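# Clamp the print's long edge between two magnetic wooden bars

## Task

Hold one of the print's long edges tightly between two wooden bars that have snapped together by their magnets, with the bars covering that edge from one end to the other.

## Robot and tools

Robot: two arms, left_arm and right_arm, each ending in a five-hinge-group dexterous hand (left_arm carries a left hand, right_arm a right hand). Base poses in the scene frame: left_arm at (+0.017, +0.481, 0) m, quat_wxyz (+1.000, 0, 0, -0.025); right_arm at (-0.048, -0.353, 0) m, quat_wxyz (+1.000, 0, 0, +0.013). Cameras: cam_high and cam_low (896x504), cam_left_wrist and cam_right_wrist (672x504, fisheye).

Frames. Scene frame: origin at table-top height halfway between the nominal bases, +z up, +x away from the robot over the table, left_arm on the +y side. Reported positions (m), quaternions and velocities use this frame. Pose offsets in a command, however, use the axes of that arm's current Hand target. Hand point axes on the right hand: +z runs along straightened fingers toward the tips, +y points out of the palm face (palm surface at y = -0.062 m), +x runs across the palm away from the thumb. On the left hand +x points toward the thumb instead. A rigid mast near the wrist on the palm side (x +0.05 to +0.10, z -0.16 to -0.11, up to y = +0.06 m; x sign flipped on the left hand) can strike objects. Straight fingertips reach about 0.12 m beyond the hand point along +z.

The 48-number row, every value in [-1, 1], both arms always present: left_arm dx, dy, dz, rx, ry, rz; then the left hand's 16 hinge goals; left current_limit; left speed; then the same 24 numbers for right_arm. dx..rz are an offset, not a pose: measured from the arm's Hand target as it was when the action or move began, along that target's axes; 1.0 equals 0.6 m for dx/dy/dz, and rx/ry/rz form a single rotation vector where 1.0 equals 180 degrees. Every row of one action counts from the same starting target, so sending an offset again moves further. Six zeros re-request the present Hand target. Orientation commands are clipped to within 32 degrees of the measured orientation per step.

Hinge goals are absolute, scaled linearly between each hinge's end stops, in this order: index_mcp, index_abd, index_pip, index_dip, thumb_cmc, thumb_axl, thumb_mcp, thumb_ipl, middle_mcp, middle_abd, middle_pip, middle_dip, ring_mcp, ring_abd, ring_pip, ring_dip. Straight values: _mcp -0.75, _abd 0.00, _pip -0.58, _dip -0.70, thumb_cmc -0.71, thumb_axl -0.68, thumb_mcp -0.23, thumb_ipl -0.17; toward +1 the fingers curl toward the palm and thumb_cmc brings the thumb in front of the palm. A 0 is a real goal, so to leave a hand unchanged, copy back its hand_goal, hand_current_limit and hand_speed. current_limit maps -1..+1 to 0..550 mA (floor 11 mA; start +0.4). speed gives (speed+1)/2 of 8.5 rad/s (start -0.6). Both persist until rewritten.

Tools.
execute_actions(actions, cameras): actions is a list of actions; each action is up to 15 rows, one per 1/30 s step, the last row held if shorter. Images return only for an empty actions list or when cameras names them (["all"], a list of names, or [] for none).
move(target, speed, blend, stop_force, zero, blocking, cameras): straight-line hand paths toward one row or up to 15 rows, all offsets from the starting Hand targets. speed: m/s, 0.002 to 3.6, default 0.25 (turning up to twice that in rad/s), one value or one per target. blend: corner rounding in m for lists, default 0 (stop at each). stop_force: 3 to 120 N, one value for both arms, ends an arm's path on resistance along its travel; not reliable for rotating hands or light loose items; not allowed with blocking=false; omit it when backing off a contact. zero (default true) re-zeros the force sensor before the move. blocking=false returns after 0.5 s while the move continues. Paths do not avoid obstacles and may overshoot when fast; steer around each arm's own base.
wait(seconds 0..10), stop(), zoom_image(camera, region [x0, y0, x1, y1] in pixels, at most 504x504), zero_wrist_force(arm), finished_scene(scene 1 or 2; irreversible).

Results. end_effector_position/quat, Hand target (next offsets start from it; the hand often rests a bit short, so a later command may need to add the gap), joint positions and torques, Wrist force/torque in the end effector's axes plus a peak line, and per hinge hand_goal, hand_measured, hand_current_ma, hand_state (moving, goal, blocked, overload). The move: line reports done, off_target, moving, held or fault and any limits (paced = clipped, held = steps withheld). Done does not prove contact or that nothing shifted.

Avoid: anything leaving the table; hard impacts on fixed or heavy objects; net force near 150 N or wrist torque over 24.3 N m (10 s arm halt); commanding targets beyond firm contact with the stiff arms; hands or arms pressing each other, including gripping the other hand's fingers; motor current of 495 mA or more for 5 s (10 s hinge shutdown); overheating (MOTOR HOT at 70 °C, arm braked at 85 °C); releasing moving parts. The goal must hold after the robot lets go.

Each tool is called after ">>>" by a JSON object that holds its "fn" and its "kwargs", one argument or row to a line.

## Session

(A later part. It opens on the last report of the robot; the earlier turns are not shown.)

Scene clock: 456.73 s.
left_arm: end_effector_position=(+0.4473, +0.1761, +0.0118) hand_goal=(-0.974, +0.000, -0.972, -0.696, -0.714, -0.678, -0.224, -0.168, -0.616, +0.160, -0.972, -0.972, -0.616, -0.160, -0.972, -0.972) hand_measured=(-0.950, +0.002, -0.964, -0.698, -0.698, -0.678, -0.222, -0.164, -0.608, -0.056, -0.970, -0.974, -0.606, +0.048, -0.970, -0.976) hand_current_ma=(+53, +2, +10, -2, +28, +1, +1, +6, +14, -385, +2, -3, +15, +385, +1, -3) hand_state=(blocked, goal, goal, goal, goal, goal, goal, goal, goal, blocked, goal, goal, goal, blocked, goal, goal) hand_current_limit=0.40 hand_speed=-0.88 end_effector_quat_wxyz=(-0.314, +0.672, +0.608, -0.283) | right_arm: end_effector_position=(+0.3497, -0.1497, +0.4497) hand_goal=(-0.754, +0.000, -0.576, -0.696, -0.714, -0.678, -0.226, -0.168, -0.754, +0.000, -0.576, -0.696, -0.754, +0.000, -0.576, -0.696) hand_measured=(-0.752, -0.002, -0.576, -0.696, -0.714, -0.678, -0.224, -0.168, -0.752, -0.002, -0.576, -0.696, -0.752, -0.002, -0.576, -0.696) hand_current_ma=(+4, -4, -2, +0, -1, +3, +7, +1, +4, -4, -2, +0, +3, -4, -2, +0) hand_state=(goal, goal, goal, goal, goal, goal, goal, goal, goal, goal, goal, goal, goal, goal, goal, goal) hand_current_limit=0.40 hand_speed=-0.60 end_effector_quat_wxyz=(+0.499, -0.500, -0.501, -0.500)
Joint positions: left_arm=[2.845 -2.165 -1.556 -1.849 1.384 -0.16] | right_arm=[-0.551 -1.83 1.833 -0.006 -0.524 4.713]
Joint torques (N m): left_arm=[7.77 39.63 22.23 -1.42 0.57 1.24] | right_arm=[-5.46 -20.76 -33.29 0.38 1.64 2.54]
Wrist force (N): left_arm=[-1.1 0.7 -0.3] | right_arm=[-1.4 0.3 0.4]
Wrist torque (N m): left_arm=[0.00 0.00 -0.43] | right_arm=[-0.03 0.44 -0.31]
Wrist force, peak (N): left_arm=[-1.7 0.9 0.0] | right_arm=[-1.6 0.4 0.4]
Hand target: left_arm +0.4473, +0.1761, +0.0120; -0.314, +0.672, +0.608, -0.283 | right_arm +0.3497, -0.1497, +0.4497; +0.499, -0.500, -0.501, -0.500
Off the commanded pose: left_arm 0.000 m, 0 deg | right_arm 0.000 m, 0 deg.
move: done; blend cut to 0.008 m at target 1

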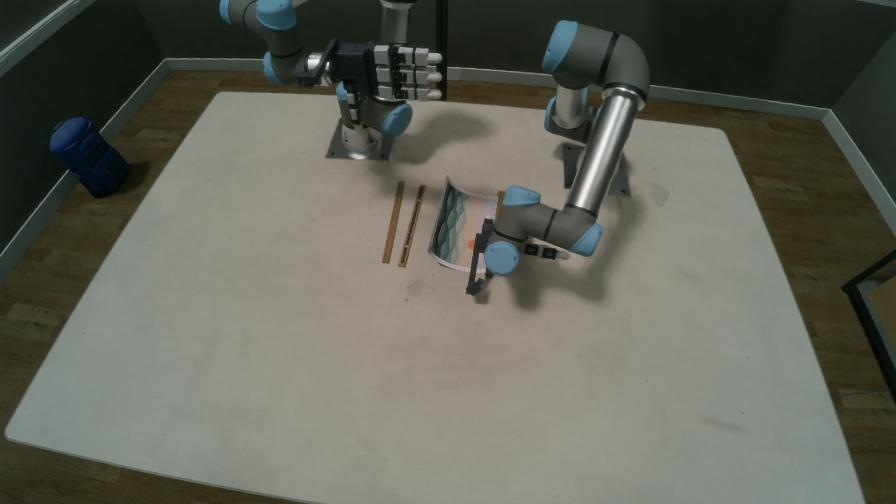

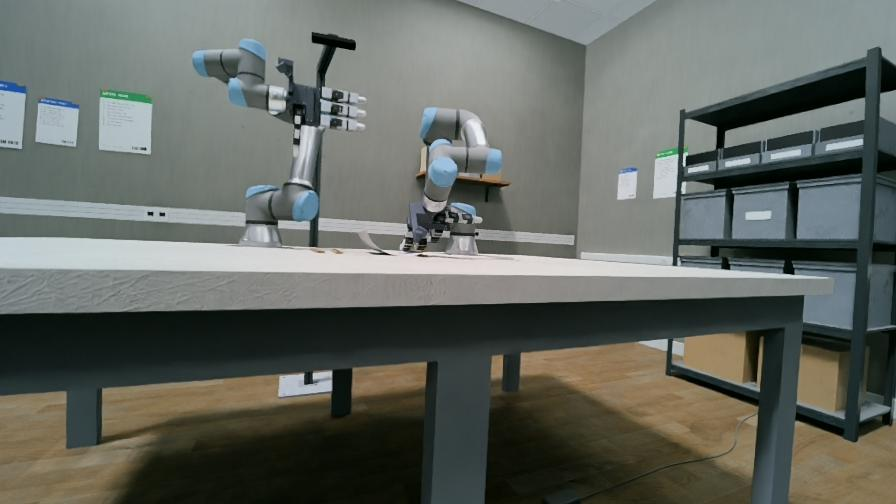

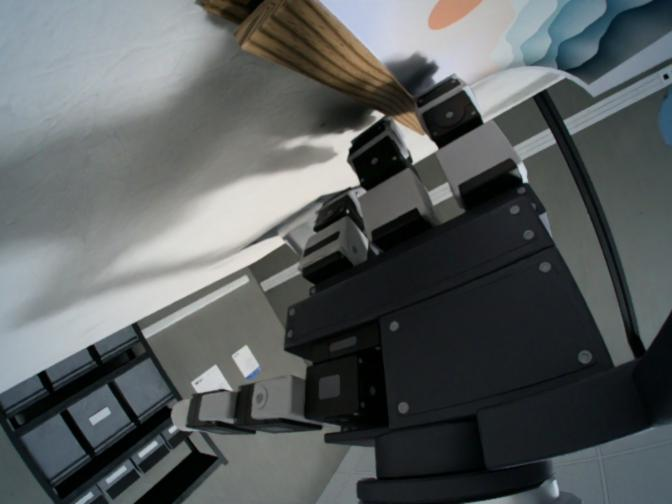

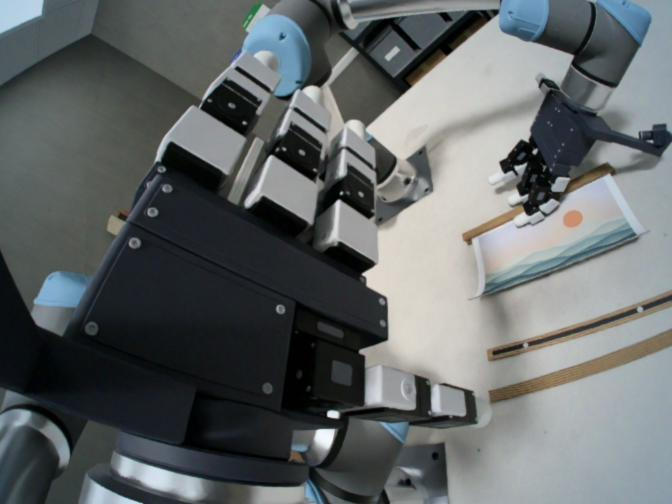

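>>> {"fn": "move", "kwargs": {
  "target": [0.00017,0.00107,-0.00127, 0,-0.00213,-0.00178, -0.973,0,-0.971,-0.696,-0.714,-0.678,-0.2247,-0.1676,-0.6164,0.16,-0.971,-0.971,-0.6164,-0.16,-0.971,-0.971,0.4,-0.88, 0,0,0,0,0,0, -0.754,0,-0.576,-0.696,-0.714,-0.678,-0.226,-0.168,-0.754,0,-0.576,-0.696,-0.754,0,-0.576,-0.696,0.4,-0.6],
  "speed": 0.01
}}

>>> {"fn": "move", "kwargs": {
  "target": [0,0.01532,0.01285, 0,0,0, -0.973,0,-0.971,-0.696,-0.714,-0.678,-0.2247,-0.1676,-0.6164,0.16,-0.971,-0.971,-0.6164,-0.16,-0.971,-0.971,0.4,-0.88, 0,0,0,0,0,0, -0.754,0,-0.576,-0.696,-0.714,-0.678,-0.226,-0.168,-0.754,0,-0.576,-0.696,-0.754,0,-0.576,-0.696,0.4,-0.6],
  "speed": 0.004,
  "stop_force": 3,
  "cameras": ["all"]
}}

>>> {"fn": "zoom_image", "kwargs": {
  "camera": "cam_right_wrist",
  "region": [445, 210, 505, 255]
}}

>>> {"fn": "zoom_image", "kwargs": {
  "camera": "cam_right_wrist",
  "region": [590, 150, 630, 180]
}}

>>> {"fn": "zoom_image", "kwargs": {
  "camera": "cam_high",
  "region": [480, 180, 520, 220]
}}

>>> {"fn": "zoom_image", "kwargs": {
  "camera": "cam_low",
  "region": [385, 220, 455, 270]
}}

>>> {"fn": "zoom_image", "kwargs": {
  "camera": "cam_left_wrist",
  "region": [160, 0, 440, 140]
}}

Scene clock: 461.60 s.
left_arm: end_effector_position=(+0.4483, +0.1761, +0.0120) hand_goal=(-0.974, +0.000, -0.972, -0.696, -0.714, -0.678, -0.224, -0.168, -0.616, +0.160, -0.972, -0.972, -0.616, -0.160, -0.972, -0.972) hand_measured=(-0.950, +0.002, -0.964, -0.698, -0.698, -0.678, -0.222, -0.164, -0.606, -0.056, -0.970, -0.974, -0.606, +0.048, -0.970, -0.974) hand_current_ma=(+53, +2, +10, -2, +28, +1, +1, +6, +14, -385, +2, -3, +16, +385, +2, -3) hand_state=(blocked, goal, goal, goal, goal, goal, goal, goal, goal, blocked, goal, goal, goal, blocked, goal, goal) hand_current_limit=0.40 hand_speed=-0.88 end_effector_quat_wxyz=(-0.312, +0.670, +0.611, -0.284) | right_arm: end_effector_position=(+0.3497, -0.1497, +0.4497) hand_goal=(-0.754, +0.000, -0.576, -0.696, -0.714, -0.678, -0.226, -0.168, -0.754, +0.000, -0.576, -0.696, -0.754, +0.000, -0.576, -0.696) hand_measured=(-0.752, -0.002, -0.576, -0.696, -0.714, -0.678, -0.224, -0.168, -0.752, -0.002, -0.576, -0.696, -0.752, -0.002, -0.576, -0.696) hand_current_ma=(+4, -4, -2, +0, -1, +3, +7, +1, +4, -4, -2, +0, +3, -4, -2, +0) hand_state=(goal, goal, goal, goal, goal, goal, goal, goal, goal, goal, goal, goal, goal, goal, goal, goal) hand_current_limit=0.40 hand_speed=-0.60 end_effector_quat_wxyz=(+0.499, -0.500, -0.501, -0.500)
Joint positions: left_arm=[2.848 -2.166 -1.554 -1.849 1.379 -0.165] | right_arm=[-0.551 -1.83 1.833 -0.006 -0.524 4.713]
Joint torques (N m): left_arm=[11.43 28.46 23.95 2.5 -1.01 -1.18] | right_arm=[-5.26 -20.22 -33.41 0.32 1.47 2.33]
Wrist force (N): left_arm=[-1.2 1.1 0.0] | right_arm=[-1.3 0.2 0.5]
Wrist torque (N m): left_arm=[-0.01 0.04 -0.32] | right_arm=[-0.05 0.42 -0.30]
Wrist force, peak (N): left_arm=[-1.3 1.1 -0.5] | right_arm=[-1.6 0.4 0.6]
Hand target: left_arm +0.4483, +0.1761, +0.0120; -0.312, +0.670, +0.611, -0.284 | right_arm +0.3497, -0.1497, +0.4497; +0.499, -0.500, -0.501, -0.500
Off the commanded pose: left_arm 0.000 m, 0 deg | right_arm 0.000 m, 0 deg.
move: done

Scene clock: 464.73 s.
left_arm: end_effector_position=(+0.4483, +0.1761, +0.0044) hand_goal=(-0.974, +0.000, -0.972, -0.696, -0.714, -0.678, -0.224, -0.168, -0.616, +0.160, -0.972, -0.972, -0.616, -0.160, -0.972, -0.972) hand_measured=(-0.950, +0.002, -0.964, -0.698, -0.698, -0.678, -0.222, -0.164, -0.614, -0.056, -0.970, -0.974, -0.614, +0.048, -0.972, -0.972) hand_current_ma=(+53, +2, +10, -2, +28, +1, +1, +6, +1, -385, +1, -2, +1, +385, +0, +0) hand_state=(blocked, goal, goal, goal, goal, goal, goal, goal, goal, blocked, goal, goal, goal, blocked, goal, goal) hand_current_limit=0.40 hand_speed=-0.88 end_effector_quat_wxyz=(-0.312, +0.670, +0.611, -0.284) | right_arm: end_effector_position=(+0.3497, -0.1497, +0.4497) hand_goal=(-0.754, +0.000, -0.576, -0.696, -0.714, -0.678, -0.226, -0.168, -0.754, +0.000, -0.576, -0.696, -0.754, +0.000, -0.576, -0.696) hand_measured=(-0.752, -0.002, -0.576, -0.696, -0.714, -0.678, -0.224, -0.168, -0.752, -0.002, -0.576, -0.696, -0.752, -0.002, -0.576, -0.696) hand_current_ma=(+4, -4, -2, +0, -1, +3, +7, +1, +4, -4, -2, +0, +3, -4, -2, +0) hand_state=(goal, goal, goal, goal, goal, goal, goal, goal, goal, goal, goal, goal, goal, goal, goal, goal) hand_current_limit=0.40 hand_speed=-0.60 end_effector_quat_wxyz=(+0.499, -0.500, -0.501, -0.500)
Joint positions: left_arm=[2.848 -2.176 -1.56 -1.833 1.379 -0.165] | right_arm=[-0.551 -1.83 1.833 -0.006 -0.524 4.713]
Joint torques (N m): left_arm=[-4.14 52.99 25.28 -2.29 0.41 1.63] | right_arm=[-5.18 -21.47 -32.33 0.43 1.5 2.33]
Wrist force (N): left_arm=[-1.1 -0.1 -1.0] | right_arm=[-1.5 0.1 0.0]
Wrist torque (N m): left_arm=[0.11 -0.01 -0.27] | right_arm=[-0.02 0.47 -0.32]
Wrist force, peak (N): left_arm=[-0.9 -0.8 -2.6] | right_arm=[-1.7 0.6 0.4]
Hand target: left_arm +0.4483, +0.1761, +0.0044; -0.312, +0.670, +0.611, -0.284 (not the last commanded pose) | right_arm +0.3497, -0.1497, +0.4497; +0.499, -0.500, -0.501, -0.500
Off the commanded pose: left_arm 0.004 m, 0 deg | right_arm 0.000 m, 0 deg.
move: contact (left_arm)

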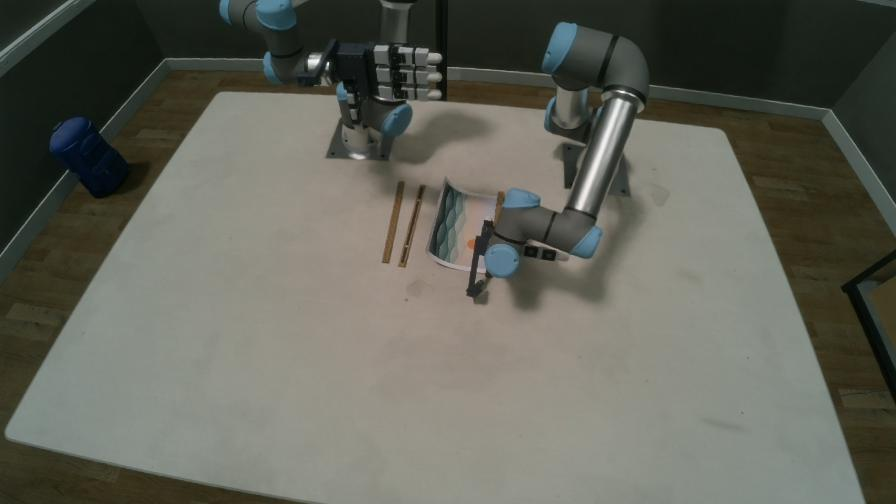

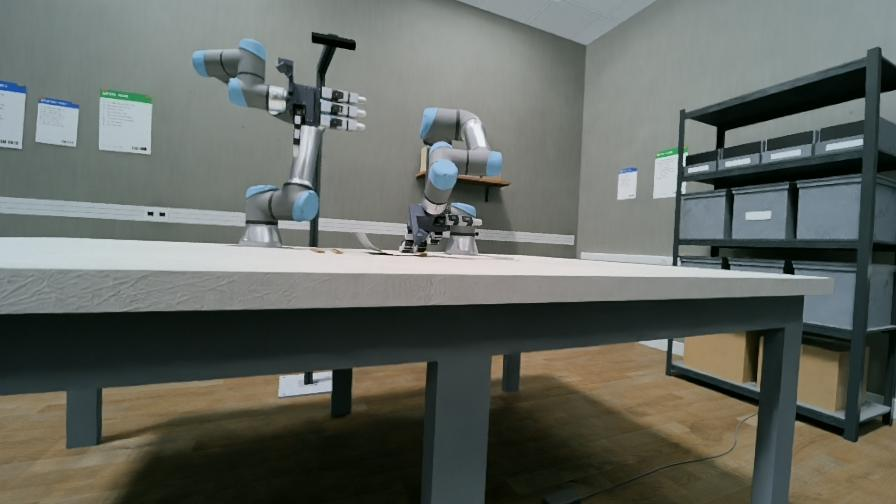

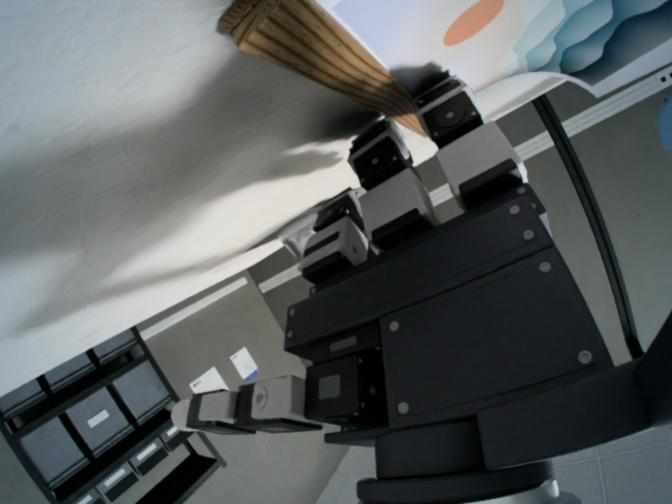

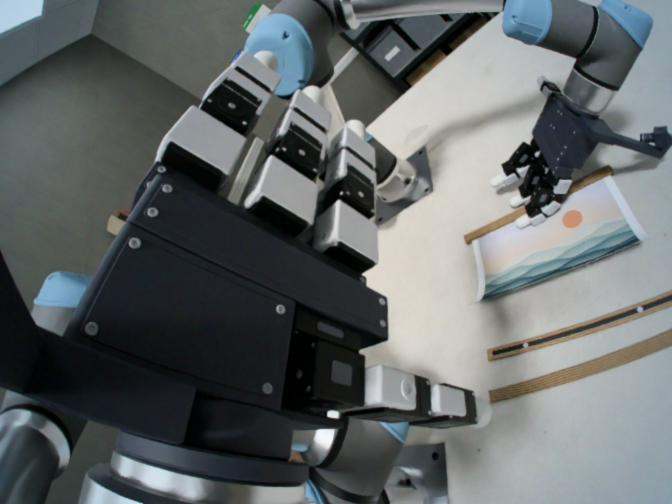

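Scaled by 8.400 from the camera's 672x504 image, which has a finer 960x720 frame.

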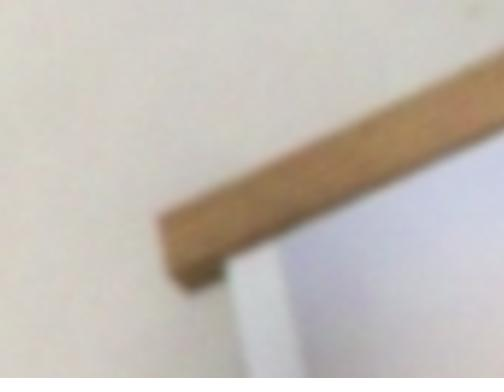

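Scaled by 12.600 from the camera's 672x504 image, which has a finer 960x720 frame.

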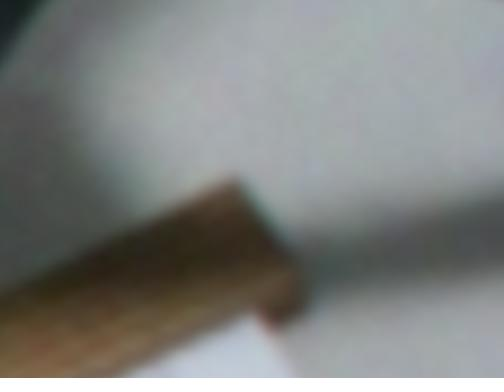

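Scaled by 12.600.

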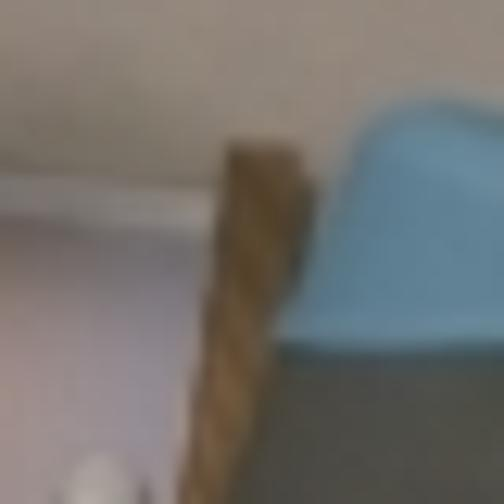

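Scaled by 7.200.

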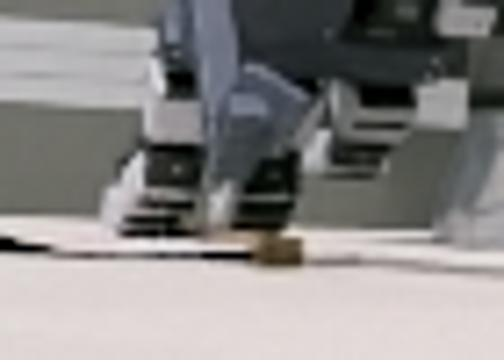

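Scaled by 1.800 from the camera's 672x504 image, which has a finer 960x720 frame.

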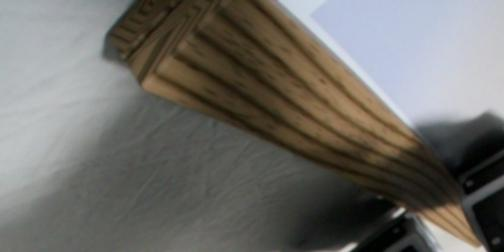

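>>> {"fn": "move", "kwargs": {
  "target": [0,0.0026,0.0021, 0,0,0, -0.973,0,-0.971,-0.696,-0.714,-0.678,-0.2247,-0.1676,-0.6164,0.16,-0.971,-0.971,-0.6164,-0.16,-0.971,-0.971,0.4,-0.88, 0,0,0,0,0,0, -0.754,0,-0.576,-0.696,-0.714,-0.678,-0.226,-0.168,-0.754,0,-0.576,-0.696,-0.754,0,-0.576,-0.696,0.4,-0.6],
  "speed": 0.003,
  "stop_force": 5
}}

>>> {"fn": "move", "kwargs": {
  "target": [0,0,0, 0,0,0, -0.973,0,-0.971,-0.696,-0.714,-0.678,-0.2247,-0.1676,-0.6164,-0.08,-0.971,-0.971,-0.6164,0.08,-0.971,-0.971,0.4,-0.96, 0,0,0,0,0,0, -0.754,0,-0.576,-0.696,-0.714,-0.678,-0.226,-0.168,-0.754,0,-0.576,-0.696,-0.754,0,-0.576,-0.696,0.4,-0.6],
  "speed": 0.01,
  "cameras": ["all"]
}}

>>> {"fn": "zoom_image", "kwargs": {
  "camera": "cam_right_wrist",
  "region": [440, 110, 672, 310]
}}

>>> {"fn": "zoom_image", "kwargs": {
  "camera": "cam_low",
  "region": [385, 220, 455, 270]
}}

Scene clock: 468.03 s.
left_arm: end_effector_position=(+0.4484, +0.1761, +0.0024) hand_goal=(-0.974, +0.000, -0.972, -0.696, -0.714, -0.678, -0.224, -0.168, -0.616, +0.160, -0.972, -0.972, -0.616, -0.160, -0.972, -0.972) hand_measured=(-0.950, +0.002, -0.964, -0.698, -0.698, -0.678, -0.222, -0.164, -0.622, -0.056, -0.976, -0.972, -0.622, +0.046, -0.976, -0.972) hand_current_ma=(+53, +2, +10, -2, +28, +1, +1, +6, -6, -385, -3, +0, -9, +385, -4, +0) hand_state=(blocked, goal, goal, goal, goal, goal, goal, goal, goal, blocked, goal, goal, goal, blocked, goal, goal) hand_current_limit=0.40 hand_speed=-0.88 end_effector_quat_wxyz=(-0.312, +0.670, +0.611, -0.284) | right_arm: end_effector_position=(+0.3497, -0.1497, +0.4497) hand_goal=(-0.754, +0.000, -0.576, -0.696, -0.714, -0.678, -0.226, -0.168, -0.754, +0.000, -0.576, -0.696, -0.754, +0.000, -0.576, -0.696) hand_measured=(-0.752, -0.002, -0.576, -0.696, -0.714, -0.678, -0.224, -0.168, -0.752, -0.002, -0.576, -0.696, -0.752, -0.002, -0.576, -0.696) hand_current_ma=(+4, -4, -2, +0, -1, +3, +7, +1, +4, -4, -2, +0, +3, -4, -2, +0) hand_state=(goal, goal, goal, goal, goal, goal, goal, goal, goal, goal, goal, goal, goal, goal, goal, goal) hand_current_limit=0.40 hand_speed=-0.60 end_effector_quat_wxyz=(+0.499, -0.500, -0.501, -0.500)
Joint positions: left_arm=[2.848 -2.178 -1.562 -1.829 1.379 -0.165] | right_arm=[-0.551 -1.83 1.833 -0.006 -0.524 4.713]
Joint torques (N m): left_arm=[0.72 32.25 10.61 0.56 1.24 1.57] | right_arm=[-5.15 -21.29 -33.31 0.35 1.5 2.34]
Wrist force (N): left_arm=[-1.3 -2.0 -5.1] | right_arm=[-1.4 0.3 0.5]
Wrist torque (N m): left_arm=[0.50 -0.20 -0.19] | right_arm=[-0.03 0.44 -0.31]
Wrist force, peak (N): left_arm=[-1.0 -2.4 -5.5] | right_arm=[-1.7 0.1 0.4]
Hand target: left_arm +0.4484, +0.1761, +0.0024; -0.312, +0.670, +0.611, -0.284 | right_arm +0.3497, -0.1497, +0.4497; +0.499, -0.500, -0.501, -0.500
Off the commanded pose: left_arm 0.000 m, 0 deg | right_arm 0.000 m, 0 deg.
move: done

Scene clock: 468.53 s.
left_arm: end_effector_position=(+0.4484, +0.1761, +0.0024) hand_goal=(-0.974, +0.000, -0.972, -0.696, -0.714, -0.678, -0.224, -0.168, -0.616, -0.080, -0.972, -0.972, -0.616, +0.080, -0.972, -0.972) hand_measured=(-0.950, +0.002, -0.964, -0.698, -0.698, -0.678, -0.222, -0.164, -0.622, -0.058, -0.976, -0.972, -0.622, +0.048, -0.976, -0.972) hand_current_ma=(+53, +2, +10, -2, +28, +1, +1, +6, -6, -130, -3, +0, -9, +128, -4, +0) hand_state=(blocked, goal, goal, goal, goal, goal, goal, goal, goal, moving, goal, goal, goal, moving, goal, goal) hand_current_limit=0.40 hand_speed=-0.96 end_effector_quat_wxyz=(-0.312, +0.670, +0.611, -0.284) | right_arm: end_effector_position=(+0.3497, -0.1497, +0.4497) hand_goal=(-0.754, +0.000, -0.576, -0.696, -0.714, -0.678, -0.226, -0.168, -0.754, +0.000, -0.576, -0.696, -0.754, +0.000, -0.576, -0.696) hand_measured=(-0.752, -0.002, -0.576, -0.696, -0.714, -0.678, -0.224, -0.168, -0.752, -0.002, -0.576, -0.696, -0.752, -0.002, -0.576, -0.696) hand_current_ma=(+4, -4, -2, +0, -1, +3, +7, +1, +4, -4, -2, +0, +3, -4, -2, +0) hand_state=(goal, goal, goal, goal, goal, goal, goal, goal, goal, goal, goal, goal, goal, goal, goal, goal) hand_current_limit=0.40 hand_speed=-0.60 end_effector_quat_wxyz=(+0.499, -0.500, -0.501, -0.500)
Joint positions: left_arm=[2.848 -2.178 -1.562 -1.829 1.379 -0.165] | right_arm=[-0.551 -1.83 1.833 -0.006 -0.524 4.713]
Joint torques (N m): left_arm=[3.71 37.38 13.61 -1.71 1.22 1.42] | right_arm=[-6.07 -21.52 -31.87 0.4 1.47 2.32]
Wrist force (N): left_arm=[-1.5 -1.9 -3.9] | right_arm=[-1.3 0.5 0.1]
Wrist torque (N m): left_arm=[0.38 -0.18 -0.21] | right_arm=[0.03 0.44 -0.30]
Wrist force, peak (N): left_arm=[-1.3 -2.5 -5.5] | right_arm=[-1.5 0.3 0.5]
Hand target: left_arm +0.4484, +0.1761, +0.0024; -0.312, +0.670, +0.611, -0.284 | right_arm +0.3497, -0.1497, +0.4497; +0.499, -0.500, -0.501, -0.500
Off the commanded pose: left_arm 0.000 m, 0 deg | right_arm 0.000 m, 0 deg.
move: done

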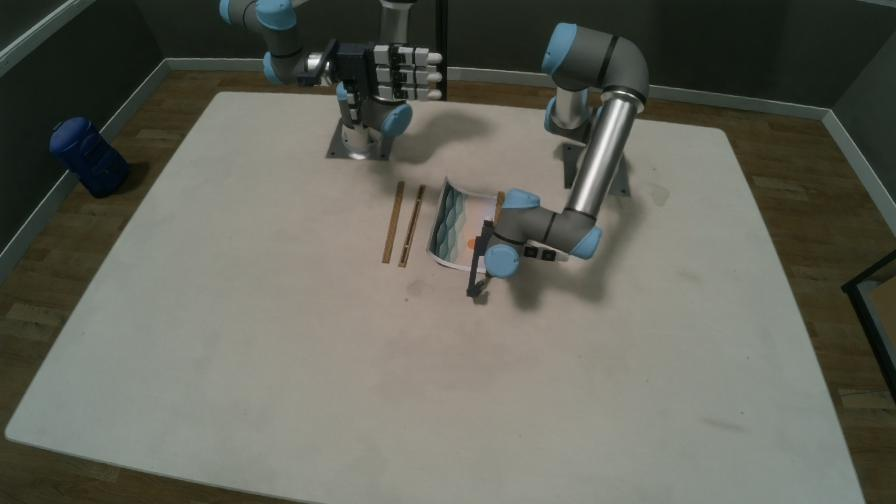

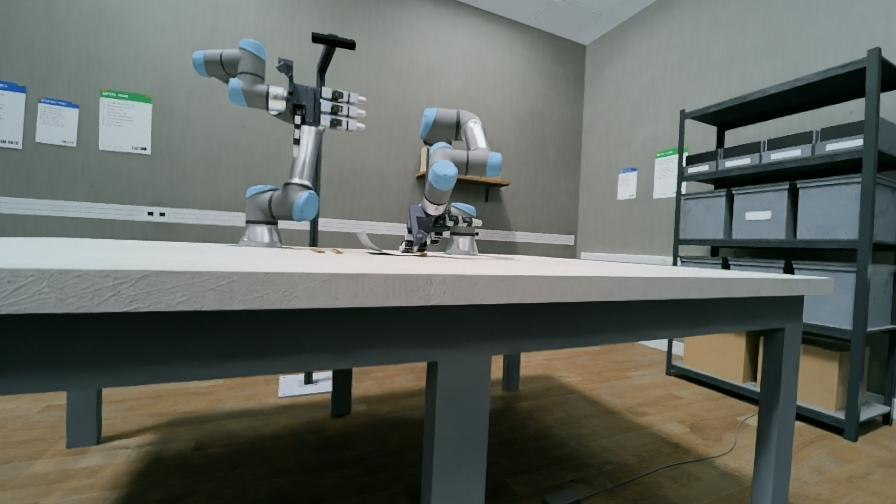

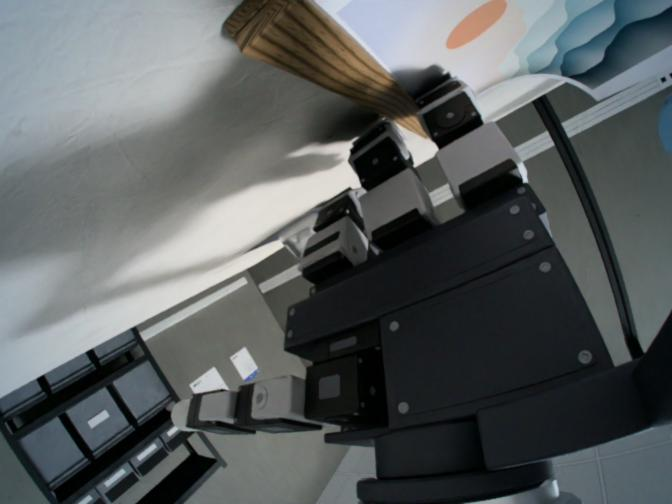

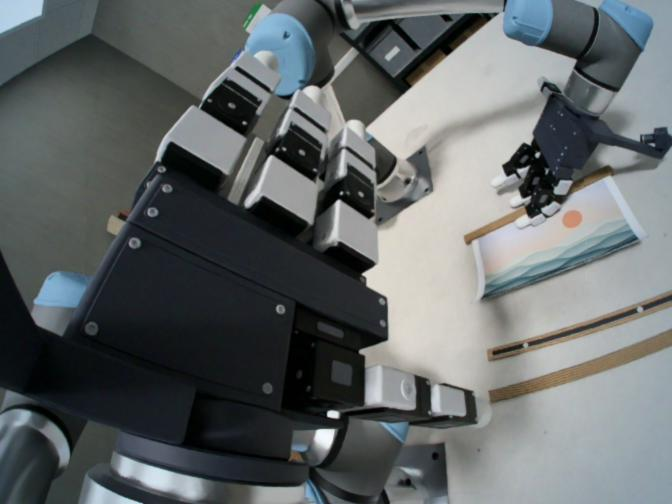

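Scaled by 2.172 from the camera's 672x504 image, which has a finer 960x720 frame.

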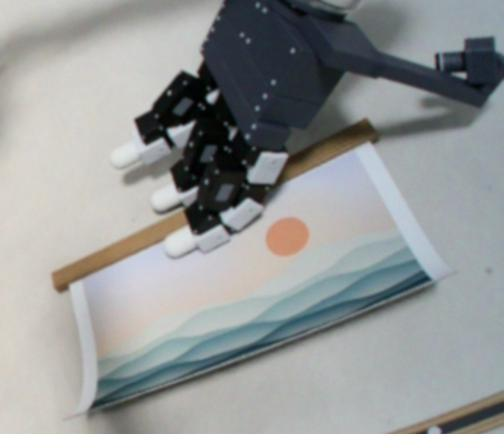

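Scaled by 7.200.

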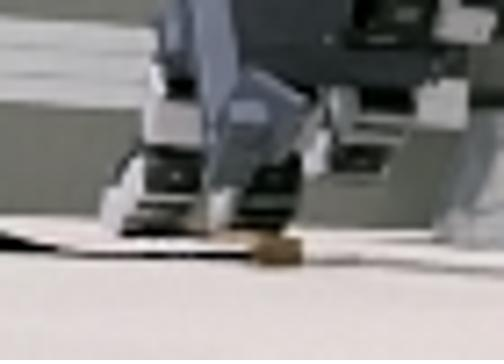

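>>> {"fn": "wait", "kwargs": {
  "seconds": 0.8,
  "cameras": []
}}

Scene clock: 469.63 s.
left_arm: end_effector_position=(+0.4483, +0.1761, +0.0024) hand_goal=(-0.974, +0.000, -0.972, -0.696, -0.714, -0.678, -0.224, -0.168, -0.616, -0.080, -0.972, -0.972, -0.616, +0.080, -0.972, -0.972) hand_measured=(-0.950, +0.002, -0.964, -0.698, -0.698, -0.678, -0.222, -0.164, -0.610, -0.076, -0.972, -0.972, -0.618, +0.080, -0.976, -0.972) hand_current_ma=(+53, +2, +10, -2, +28, +1, +1, +6, +7, +4, +0, +0, -3, +1, -4, +0) hand_state=(blocked, goal, goal, goal, goal, goal, goal, goal, goal, goal, goal, goal, goal, goal, goal, goal) hand_current_limit=0.40 hand_speed=-0.96 end_effector_quat_wxyz=(-0.312, +0.670, +0.611, -0.284) | right_arm: end_effector_position=(+0.3497, -0.1497, +0.4497) hand_goal=(-0.754, +0.000, -0.576, -0.696, -0.714, -0.678, -0.226, -0.168, -0.754, +0.000, -0.576, -0.696, -0.754, +0.000, -0.576, -0.696) hand_measured=(-0.752, -0.002, -0.576, -0.696, -0.714, -0.678, -0.224, -0.168, -0.752, -0.002, -0.576, -0.696, -0.752, -0.002, -0.576, -0.696) hand_current_ma=(+4, -4, -2, +0, -1, +3, +7, +1, +4, -4, -2, +0, +3, -4, -2, +0) hand_state=(goal, goal, goal, goal, goal, goal, goal, goal, goal, goal, goal, goal, goal, goal, goal, goal) hand_current_limit=0.40 hand_speed=-0.60 end_effector_quat_wxyz=(+0.499, -0.500, -0.501, -0.500)
Joint positions: left_arm=[2.848 -2.178 -1.562 -1.829 1.379 -0.165] | right_arm=[-0.551 -1.83 1.833 -0.006 -0.524 4.713]
Joint torques (N m): left_arm=[8.87 48.7 19.03 -1.96 1.29 1.33] | right_arm=[-6 -21.2 -33.62 0.27 1.39 2.39]
Wrist force (N): left_arm=[-1.7 -0.1 -0.8] | right_arm=[-1.4 0.2 0.6]
Wrist torque (N m): left_arm=[0.06 -0.05 -0.30] | right_arm=[-0.05 0.45 -0.32]
Wrist force, peak (N): left_arm=[-1.4 -2.0 -3.7] | right_arm=[-1.6 0.2 0.4]
Hand target: left_arm +0.4484, +0.1761, +0.0024; -0.312, +0.670, +0.611, -0.284 | right_arm +0.3497, -0.1497, +0.4497; +0.499, -0.500, -0.501, -0.500
Off the commanded pose: left_arm 0.000 m, 0 deg | right_arm 0.000 m, 0 deg.
wait: 0.80 s; at rest by 0.40 s
No camera images: "cameras" was empty.

>>> {"fn": "move", "kwargs": {
  "target": [
    [0,-0.0128,-0.0107,0,0,0, -0.973,0,-0.971,-0.696,-0.714,-0.678,-0.2247,-0.1676,-0.6164,-0.08,-0.971,-0.971,-0.6164,0.08,-0.971,-0.971,0.4,-0.96, 0,0,0,0,0,0, -0.754,0,-0.576,-0.696,-0.714,-0.678,-0.226,-0.168,-0.754,0,-0.576,-0.696,-0.754,0,-0.576,-0.696,0.4,-0.6],
    [0,-0.0765,-0.0644,0,0,0, -0.973,0,-0.971,-0.696,-0.714,-0.678,-0.2247,-0.1676,-0.6164,-0.08,-0.971,-0.971,-0.6164,0.08,-0.971,-0.971,0.4,-0.96, 0,0,0,0,0,0, -0.754,0,-0.576,-0.696,-0.714,-0.678,-0.226,-0.168,-0.754,0,-0.576,-0.696,-0.754,0,-0.576,-0.696,0.4,-0.6]
  ],
  "speed": [0.015,0.05],
  "blend": [0.005,0],
  "cameras": ["all"]
}}

>>> {"fn": "zoom_image", "kwargs": {
  "camera": "cam_right_wrist",
  "region": [440, 110, 672, 310]
}}

>>> {"fn": "zoom_image", "kwargs": {
  "camera": "cam_low",
  "region": [385, 220, 455, 270]
}}

>>> {"fn": "zoom_image", "kwargs": {
  "camera": "cam_left_wrist",
  "region": [200, 0, 560, 200]
}}

Scene clock: 472.57 s.
left_arm: end_effector_position=(+0.4485, +0.1760, +0.0626) hand_goal=(-0.974, +0.000, -0.972, -0.696, -0.714, -0.678, -0.224, -0.168, -0.616, -0.080, -0.972, -0.972, -0.616, +0.080, -0.972, -0.972) hand_measured=(-0.950, +0.002, -0.964, -0.698, -0.698, -0.678, -0.222, -0.164, -0.610, -0.076, -0.972, -0.972, -0.610, +0.080, -0.972, -0.972) hand_current_ma=(+53, +2, +10, -2, +28, +1, +1, +6, +7, +4, +0, +0, +8, +1, +0, +0) hand_state=(blocked, goal, goal, goal, goal, goal, goal, goal, goal, goal, goal, goal, goal, goal, goal, goal) hand_current_limit=0.40 hand_speed=-0.96 end_effector_quat_wxyz=(-0.312, +0.670, +0.611, -0.284) end_effector_velocity=(+0.001, +0.000, -0.002) end_effector_angular_velocity=(-0.001, -0.003, +0.002) | right_arm: end_effector_position=(+0.3497, -0.1497, +0.4497) hand_goal=(-0.754, +0.000, -0.576, -0.696, -0.714, -0.678, -0.226, -0.168, -0.754, +0.000, -0.576, -0.696, -0.754, +0.000, -0.576, -0.696) hand_measured=(-0.752, -0.002, -0.576, -0.696, -0.714, -0.678, -0.224, -0.168, -0.752, -0.002, -0.576, -0.696, -0.752, -0.002, -0.576, -0.696) hand_current_ma=(+4, -4, -2, +0, -1, +3, +7, +1, +4, -4, -2, +0, +3, -4, -2, +0) hand_state=(goal, goal, goal, goal, goal, goal, goal, goal, goal, goal, goal, goal, goal, goal, goal, goal) hand_current_limit=0.40 hand_speed=-0.60 end_effector_quat_wxyz=(+0.499, -0.500, -0.501, -0.500)
Joint positions: left_arm=[2.848 -2.106 -1.504 -1.958 1.379 -0.165] | right_arm=[-0.551 -1.83 1.833 -0.006 -0.524 4.713]
Joint velocities: left_arm=[0.001 -0.001 -0.002 0.006 0 0] | right_arm=[within noise]
Joint torques (N m): left_arm=[-3.35 26.02 10.74 3.07 -1.84 -1.41] | right_arm=[-4.96 -20.8 -33.32 0.35 1.64 2.39]
Wrist force (N): left_arm=[-1.4 0.6 -0.4] | right_arm=[-1.3 0.1 0.2]
Wrist torque (N m): left_arm=[0.02 0.04 -0.32] | right_arm=[-0.03 0.43 -0.30]
Wrist force, peak (N): left_arm=[-1.8 0.0 -1.0] | right_arm=[-1.7 0.4 0.2]
Hand target: left_arm +0.4484, +0.1760, +0.0624; -0.312, +0.670, +0.611, -0.284 | right_arm +0.3497, -0.1497, +0.4497; +0.499, -0.500, -0.501, -0.500
Off the commanded pose: left_arm 0.000 m, 0 deg | right_arm 0.000 m, 0 deg.
move: done

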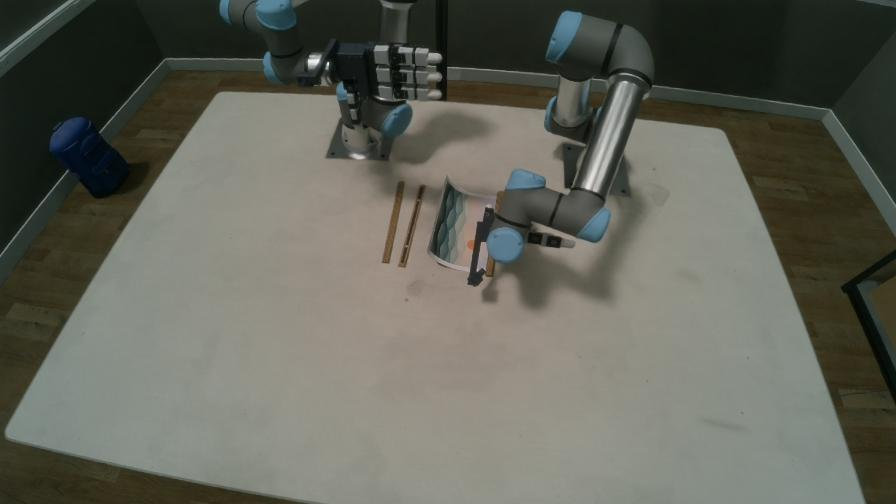

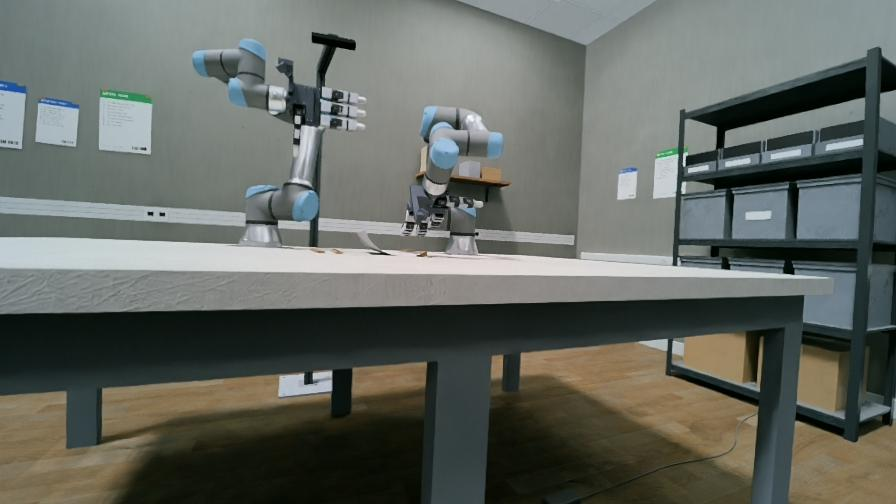

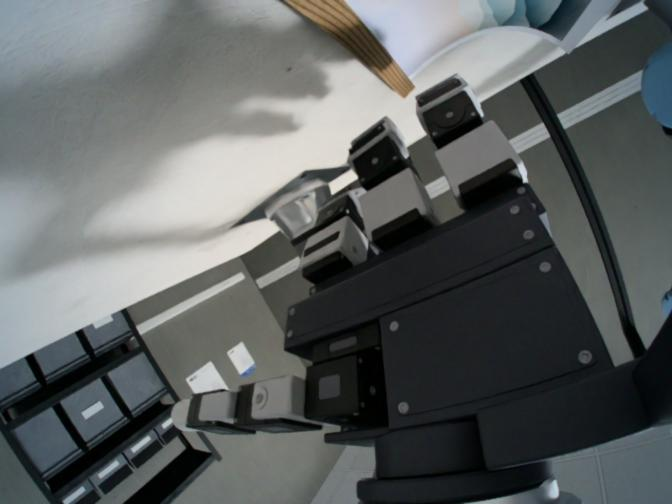

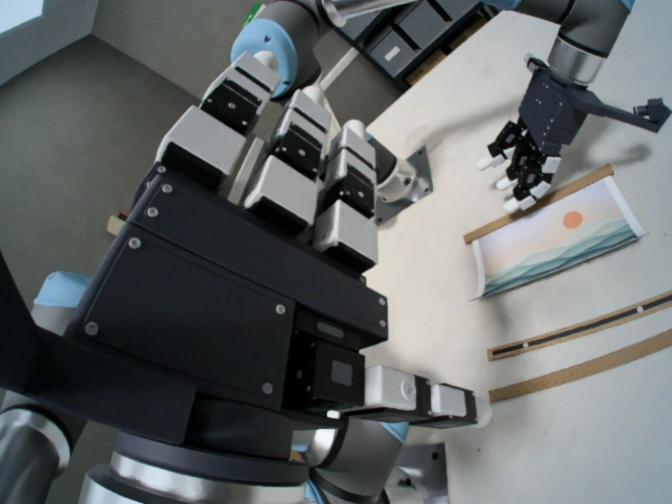

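Scaled by 2.172 from the camera's 672x504 image, which has a finer 960x720 frame.

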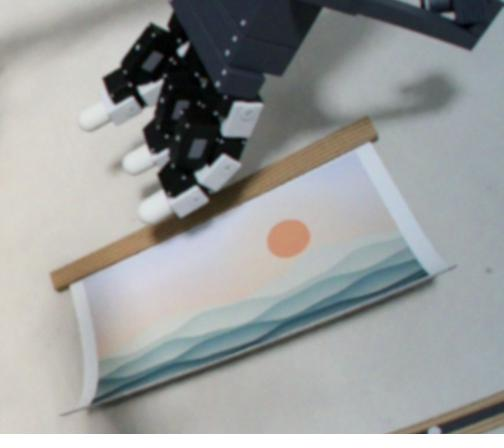

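Scaled by 7.200.

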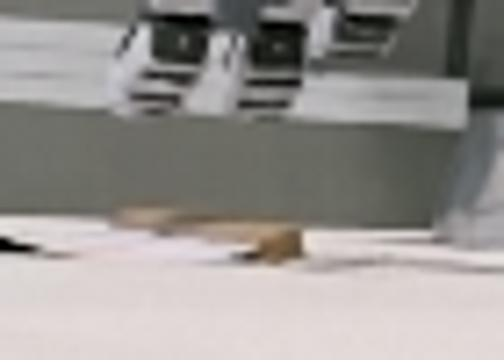

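Scaled by 1.400 from the camera's 672x504 image, which has a finer 960x720 frame.

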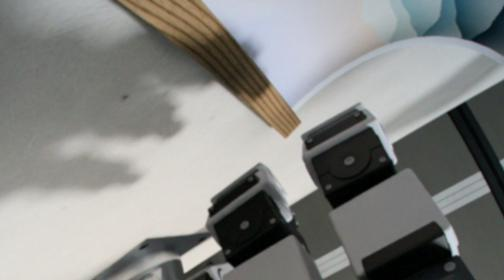

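>>> {"fn": "move", "kwargs": {
  "target": [0.2898,-0.1418,-0.1938,0,0,0, -0.973,0,-0.971,-0.696,-0.714,-0.678,-0.2247,-0.1676,-0.6164,-0.08,-0.971,-0.971,-0.6164,0.08,-0.971,-0.971,0.4,-0.96, 0,0,0,0,0,0, -0.754,0,-0.576,-0.696,-0.714,-0.678,-0.226,-0.168,-0.754,0,-0.576,-0.696,-0.754,0,-0.576,-0.696,0.4,-0.6],
  "speed": 0.12,
  "cameras": ["all"]
}}

>>> {"fn": "zoom_image", "kwargs": {
  "camera": "cam_high",
  "region": [420, 170, 540, 290]
}}

>>> {"fn": "zoom_image", "kwargs": {
  "camera": "cam_right_wrist",
  "region": [440, 110, 672, 310]
}}

>>> {"fn": "zoom_image", "kwargs": {
  "camera": "cam_low",
  "region": [385, 220, 455, 270]
}}

>>> {"fn": "zoom_image", "kwargs": {
  "camera": "cam_high",
  "region": [484, 180, 510, 206]
}}

>>> {"fn": "zoom_image", "kwargs": {
  "camera": "cam_high",
  "region": [476, 260, 502, 286]
}}

>>> {"fn": "zoom_image", "kwargs": {
  "camera": "cam_right_wrist",
  "region": [455, 220, 495, 250]
}}

>>> {"fn": "zoom_image", "kwargs": {
  "camera": "cam_right_wrist",
  "region": [590, 150, 630, 180]
}}

Scene clock: 476.63 s.
left_arm: end_effector_position=(+0.4986, +0.3459, +0.2026) hand_goal=(-0.974, +0.000, -0.972, -0.696, -0.714, -0.678, -0.224, -0.168, -0.616, -0.080, -0.972, -0.972, -0.616, +0.080, -0.972, -0.972) hand_measured=(-0.950, +0.002, -0.964, -0.698, -0.698, -0.678, -0.222, -0.164, -0.610, -0.076, -0.972, -0.972, -0.610, +0.080, -0.972, -0.972) hand_current_ma=(+52, +2, +9, -2, +28, +1, +1, +6, +7, +3, +0, +0, +9, +1, +0, +0) hand_state=(blocked, goal, goal, goal, goal, goal, goal, goal, goal, goal, goal, goal, goal, goal, goal, goal) hand_current_limit=0.40 hand_speed=-0.96 end_effector_quat_wxyz=(-0.312, +0.670, +0.611, -0.284) | right_arm: end_effector_position=(+0.3497, -0.1497, +0.4497) hand_goal=(-0.754, +0.000, -0.576, -0.696, -0.714, -0.678, -0.226, -0.168, -0.754, +0.000, -0.576, -0.696, -0.754, +0.000, -0.576, -0.696) hand_measured=(-0.752, -0.002, -0.576, -0.696, -0.714, -0.678, -0.224, -0.168, -0.752, -0.002, -0.576, -0.696, -0.752, -0.002, -0.576, -0.696) hand_current_ma=(+4, -4, -2, +0, -1, +3, +7, +1, +4, -4, -2, +0, +3, -4, -2, +0) hand_state=(goal, goal, goal, goal, goal, goal, goal, goal, goal, goal, goal, goal, goal, goal, goal, goal) hand_current_limit=0.40 hand_speed=-0.60 end_effector_quat_wxyz=(+0.499, -0.500, -0.501, -0.500)
Joint positions: left_arm=[3.133 -1.952 -1.357 -2.275 1.597 0.021] | right_arm=[-0.551 -1.83 1.833 -0.006 -0.524 4.713]
Joint torques (N m): left_arm=[-9.71 22.35 13.64 2.82 -1.59 -1.89] | right_arm=[-4.66 -21.58 -32.5 0.5 1.63 2.42]
Wrist force (N): left_arm=[-1.1 0.7 -0.8] | right_arm=[-1.3 0.3 0.4]
Wrist torque (N m): left_arm=[0.10 -0.02 -0.33] | right_arm=[-0.02 0.44 -0.31]
Wrist force, peak (N): left_arm=[-2.2 1.3 0.2] | right_arm=[-1.7 0.3 0.4]
Hand target: left_arm +0.4986, +0.3459, +0.2025; -0.312, +0.670, +0.611, -0.284 | right_arm +0.3497, -0.1497, +0.4497; +0.499, -0.500, -0.501, -0.500
Off the commanded pose: left_arm 0.000 m, 0 deg | right_arm 0.000 m, 0 deg.
move: done

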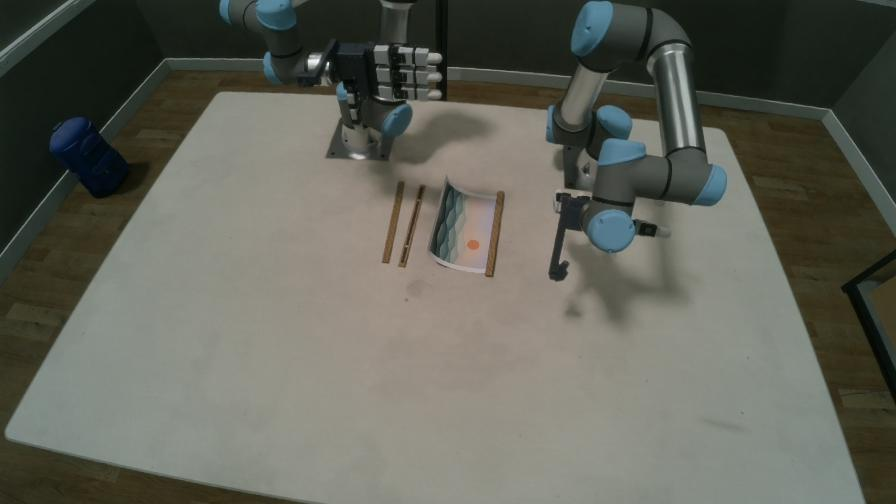

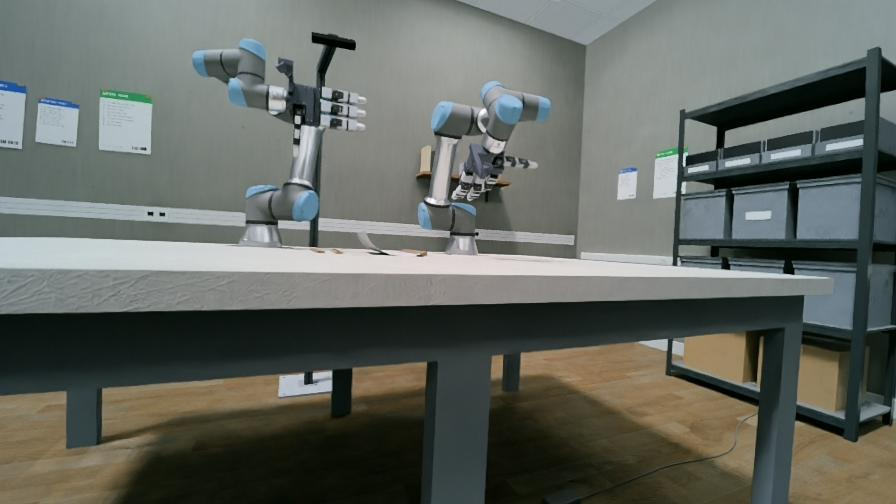

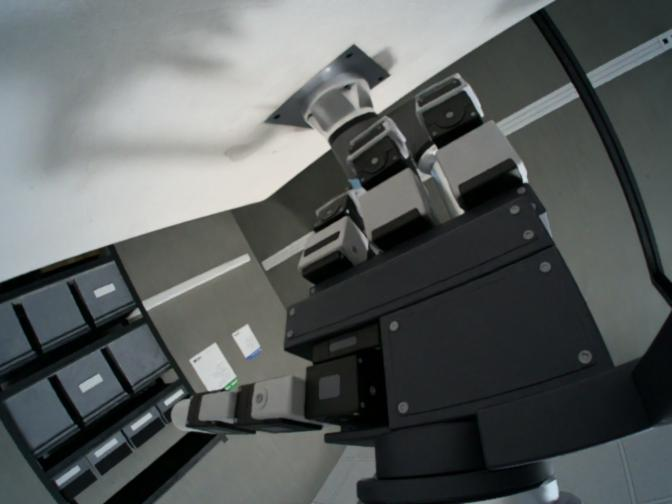

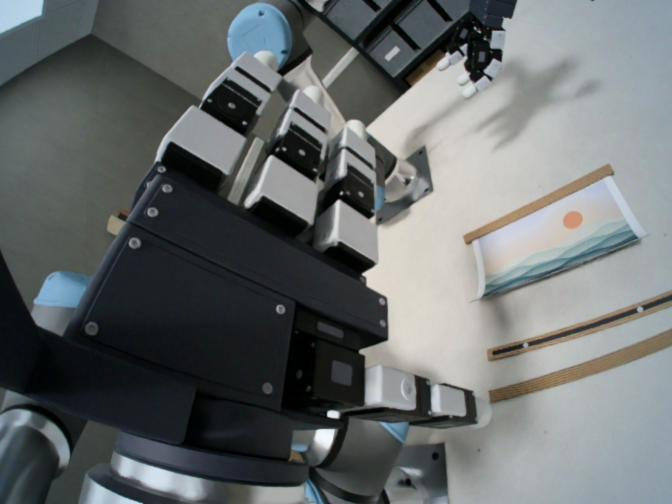

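Scaled by 4.200.

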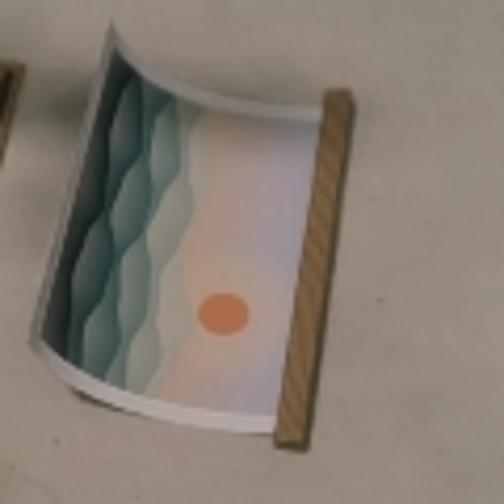

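Scaled by 2.172 from the camera's 672x504 image, which has a finer 960x720 frame.

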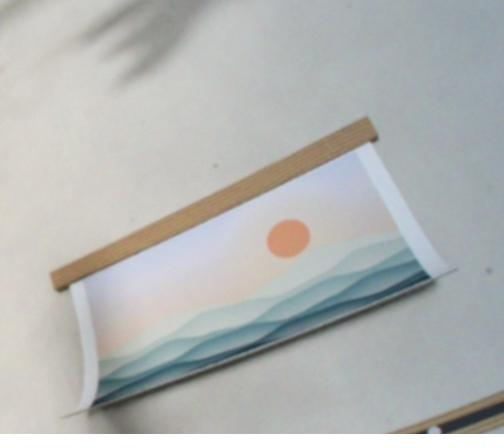

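Scaled by 7.200.

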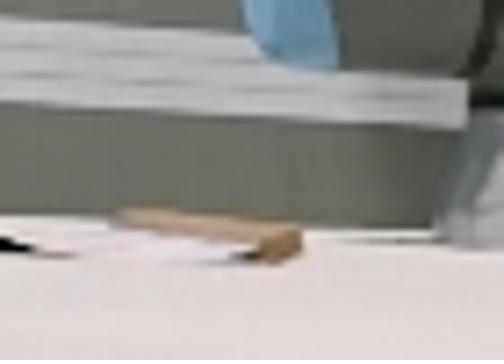

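Scaled by 19.385.

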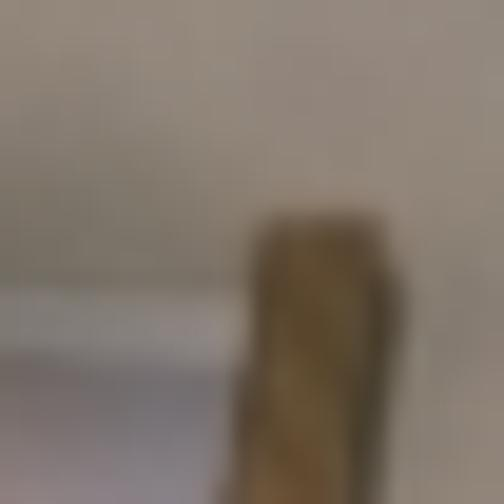

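Scaled by 19.385.

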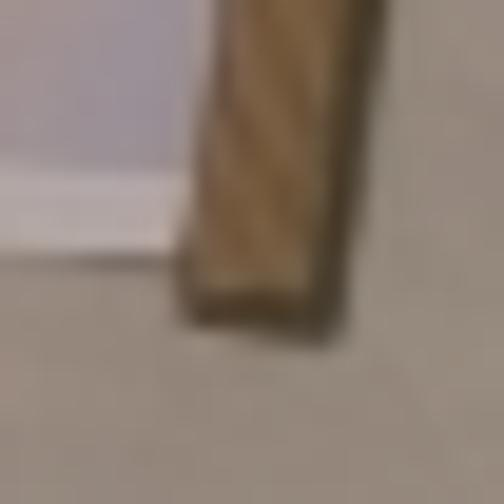

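Scaled by 12.600 from the camera's 672x504 image, which has a finer 960x720 frame.

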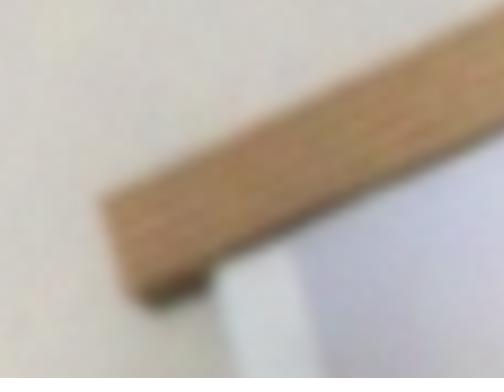

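Scaled by 12.600 from the camera's 672x504 image, which has a finer 960x720 frame.

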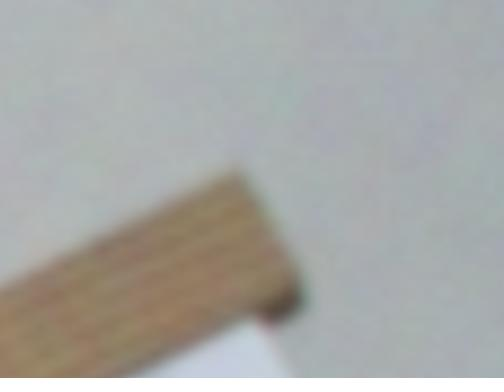

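>>> {"fn": "finished_scene", "kwargs": {
  "scene": 1
}}

The scene is finished: the task was done.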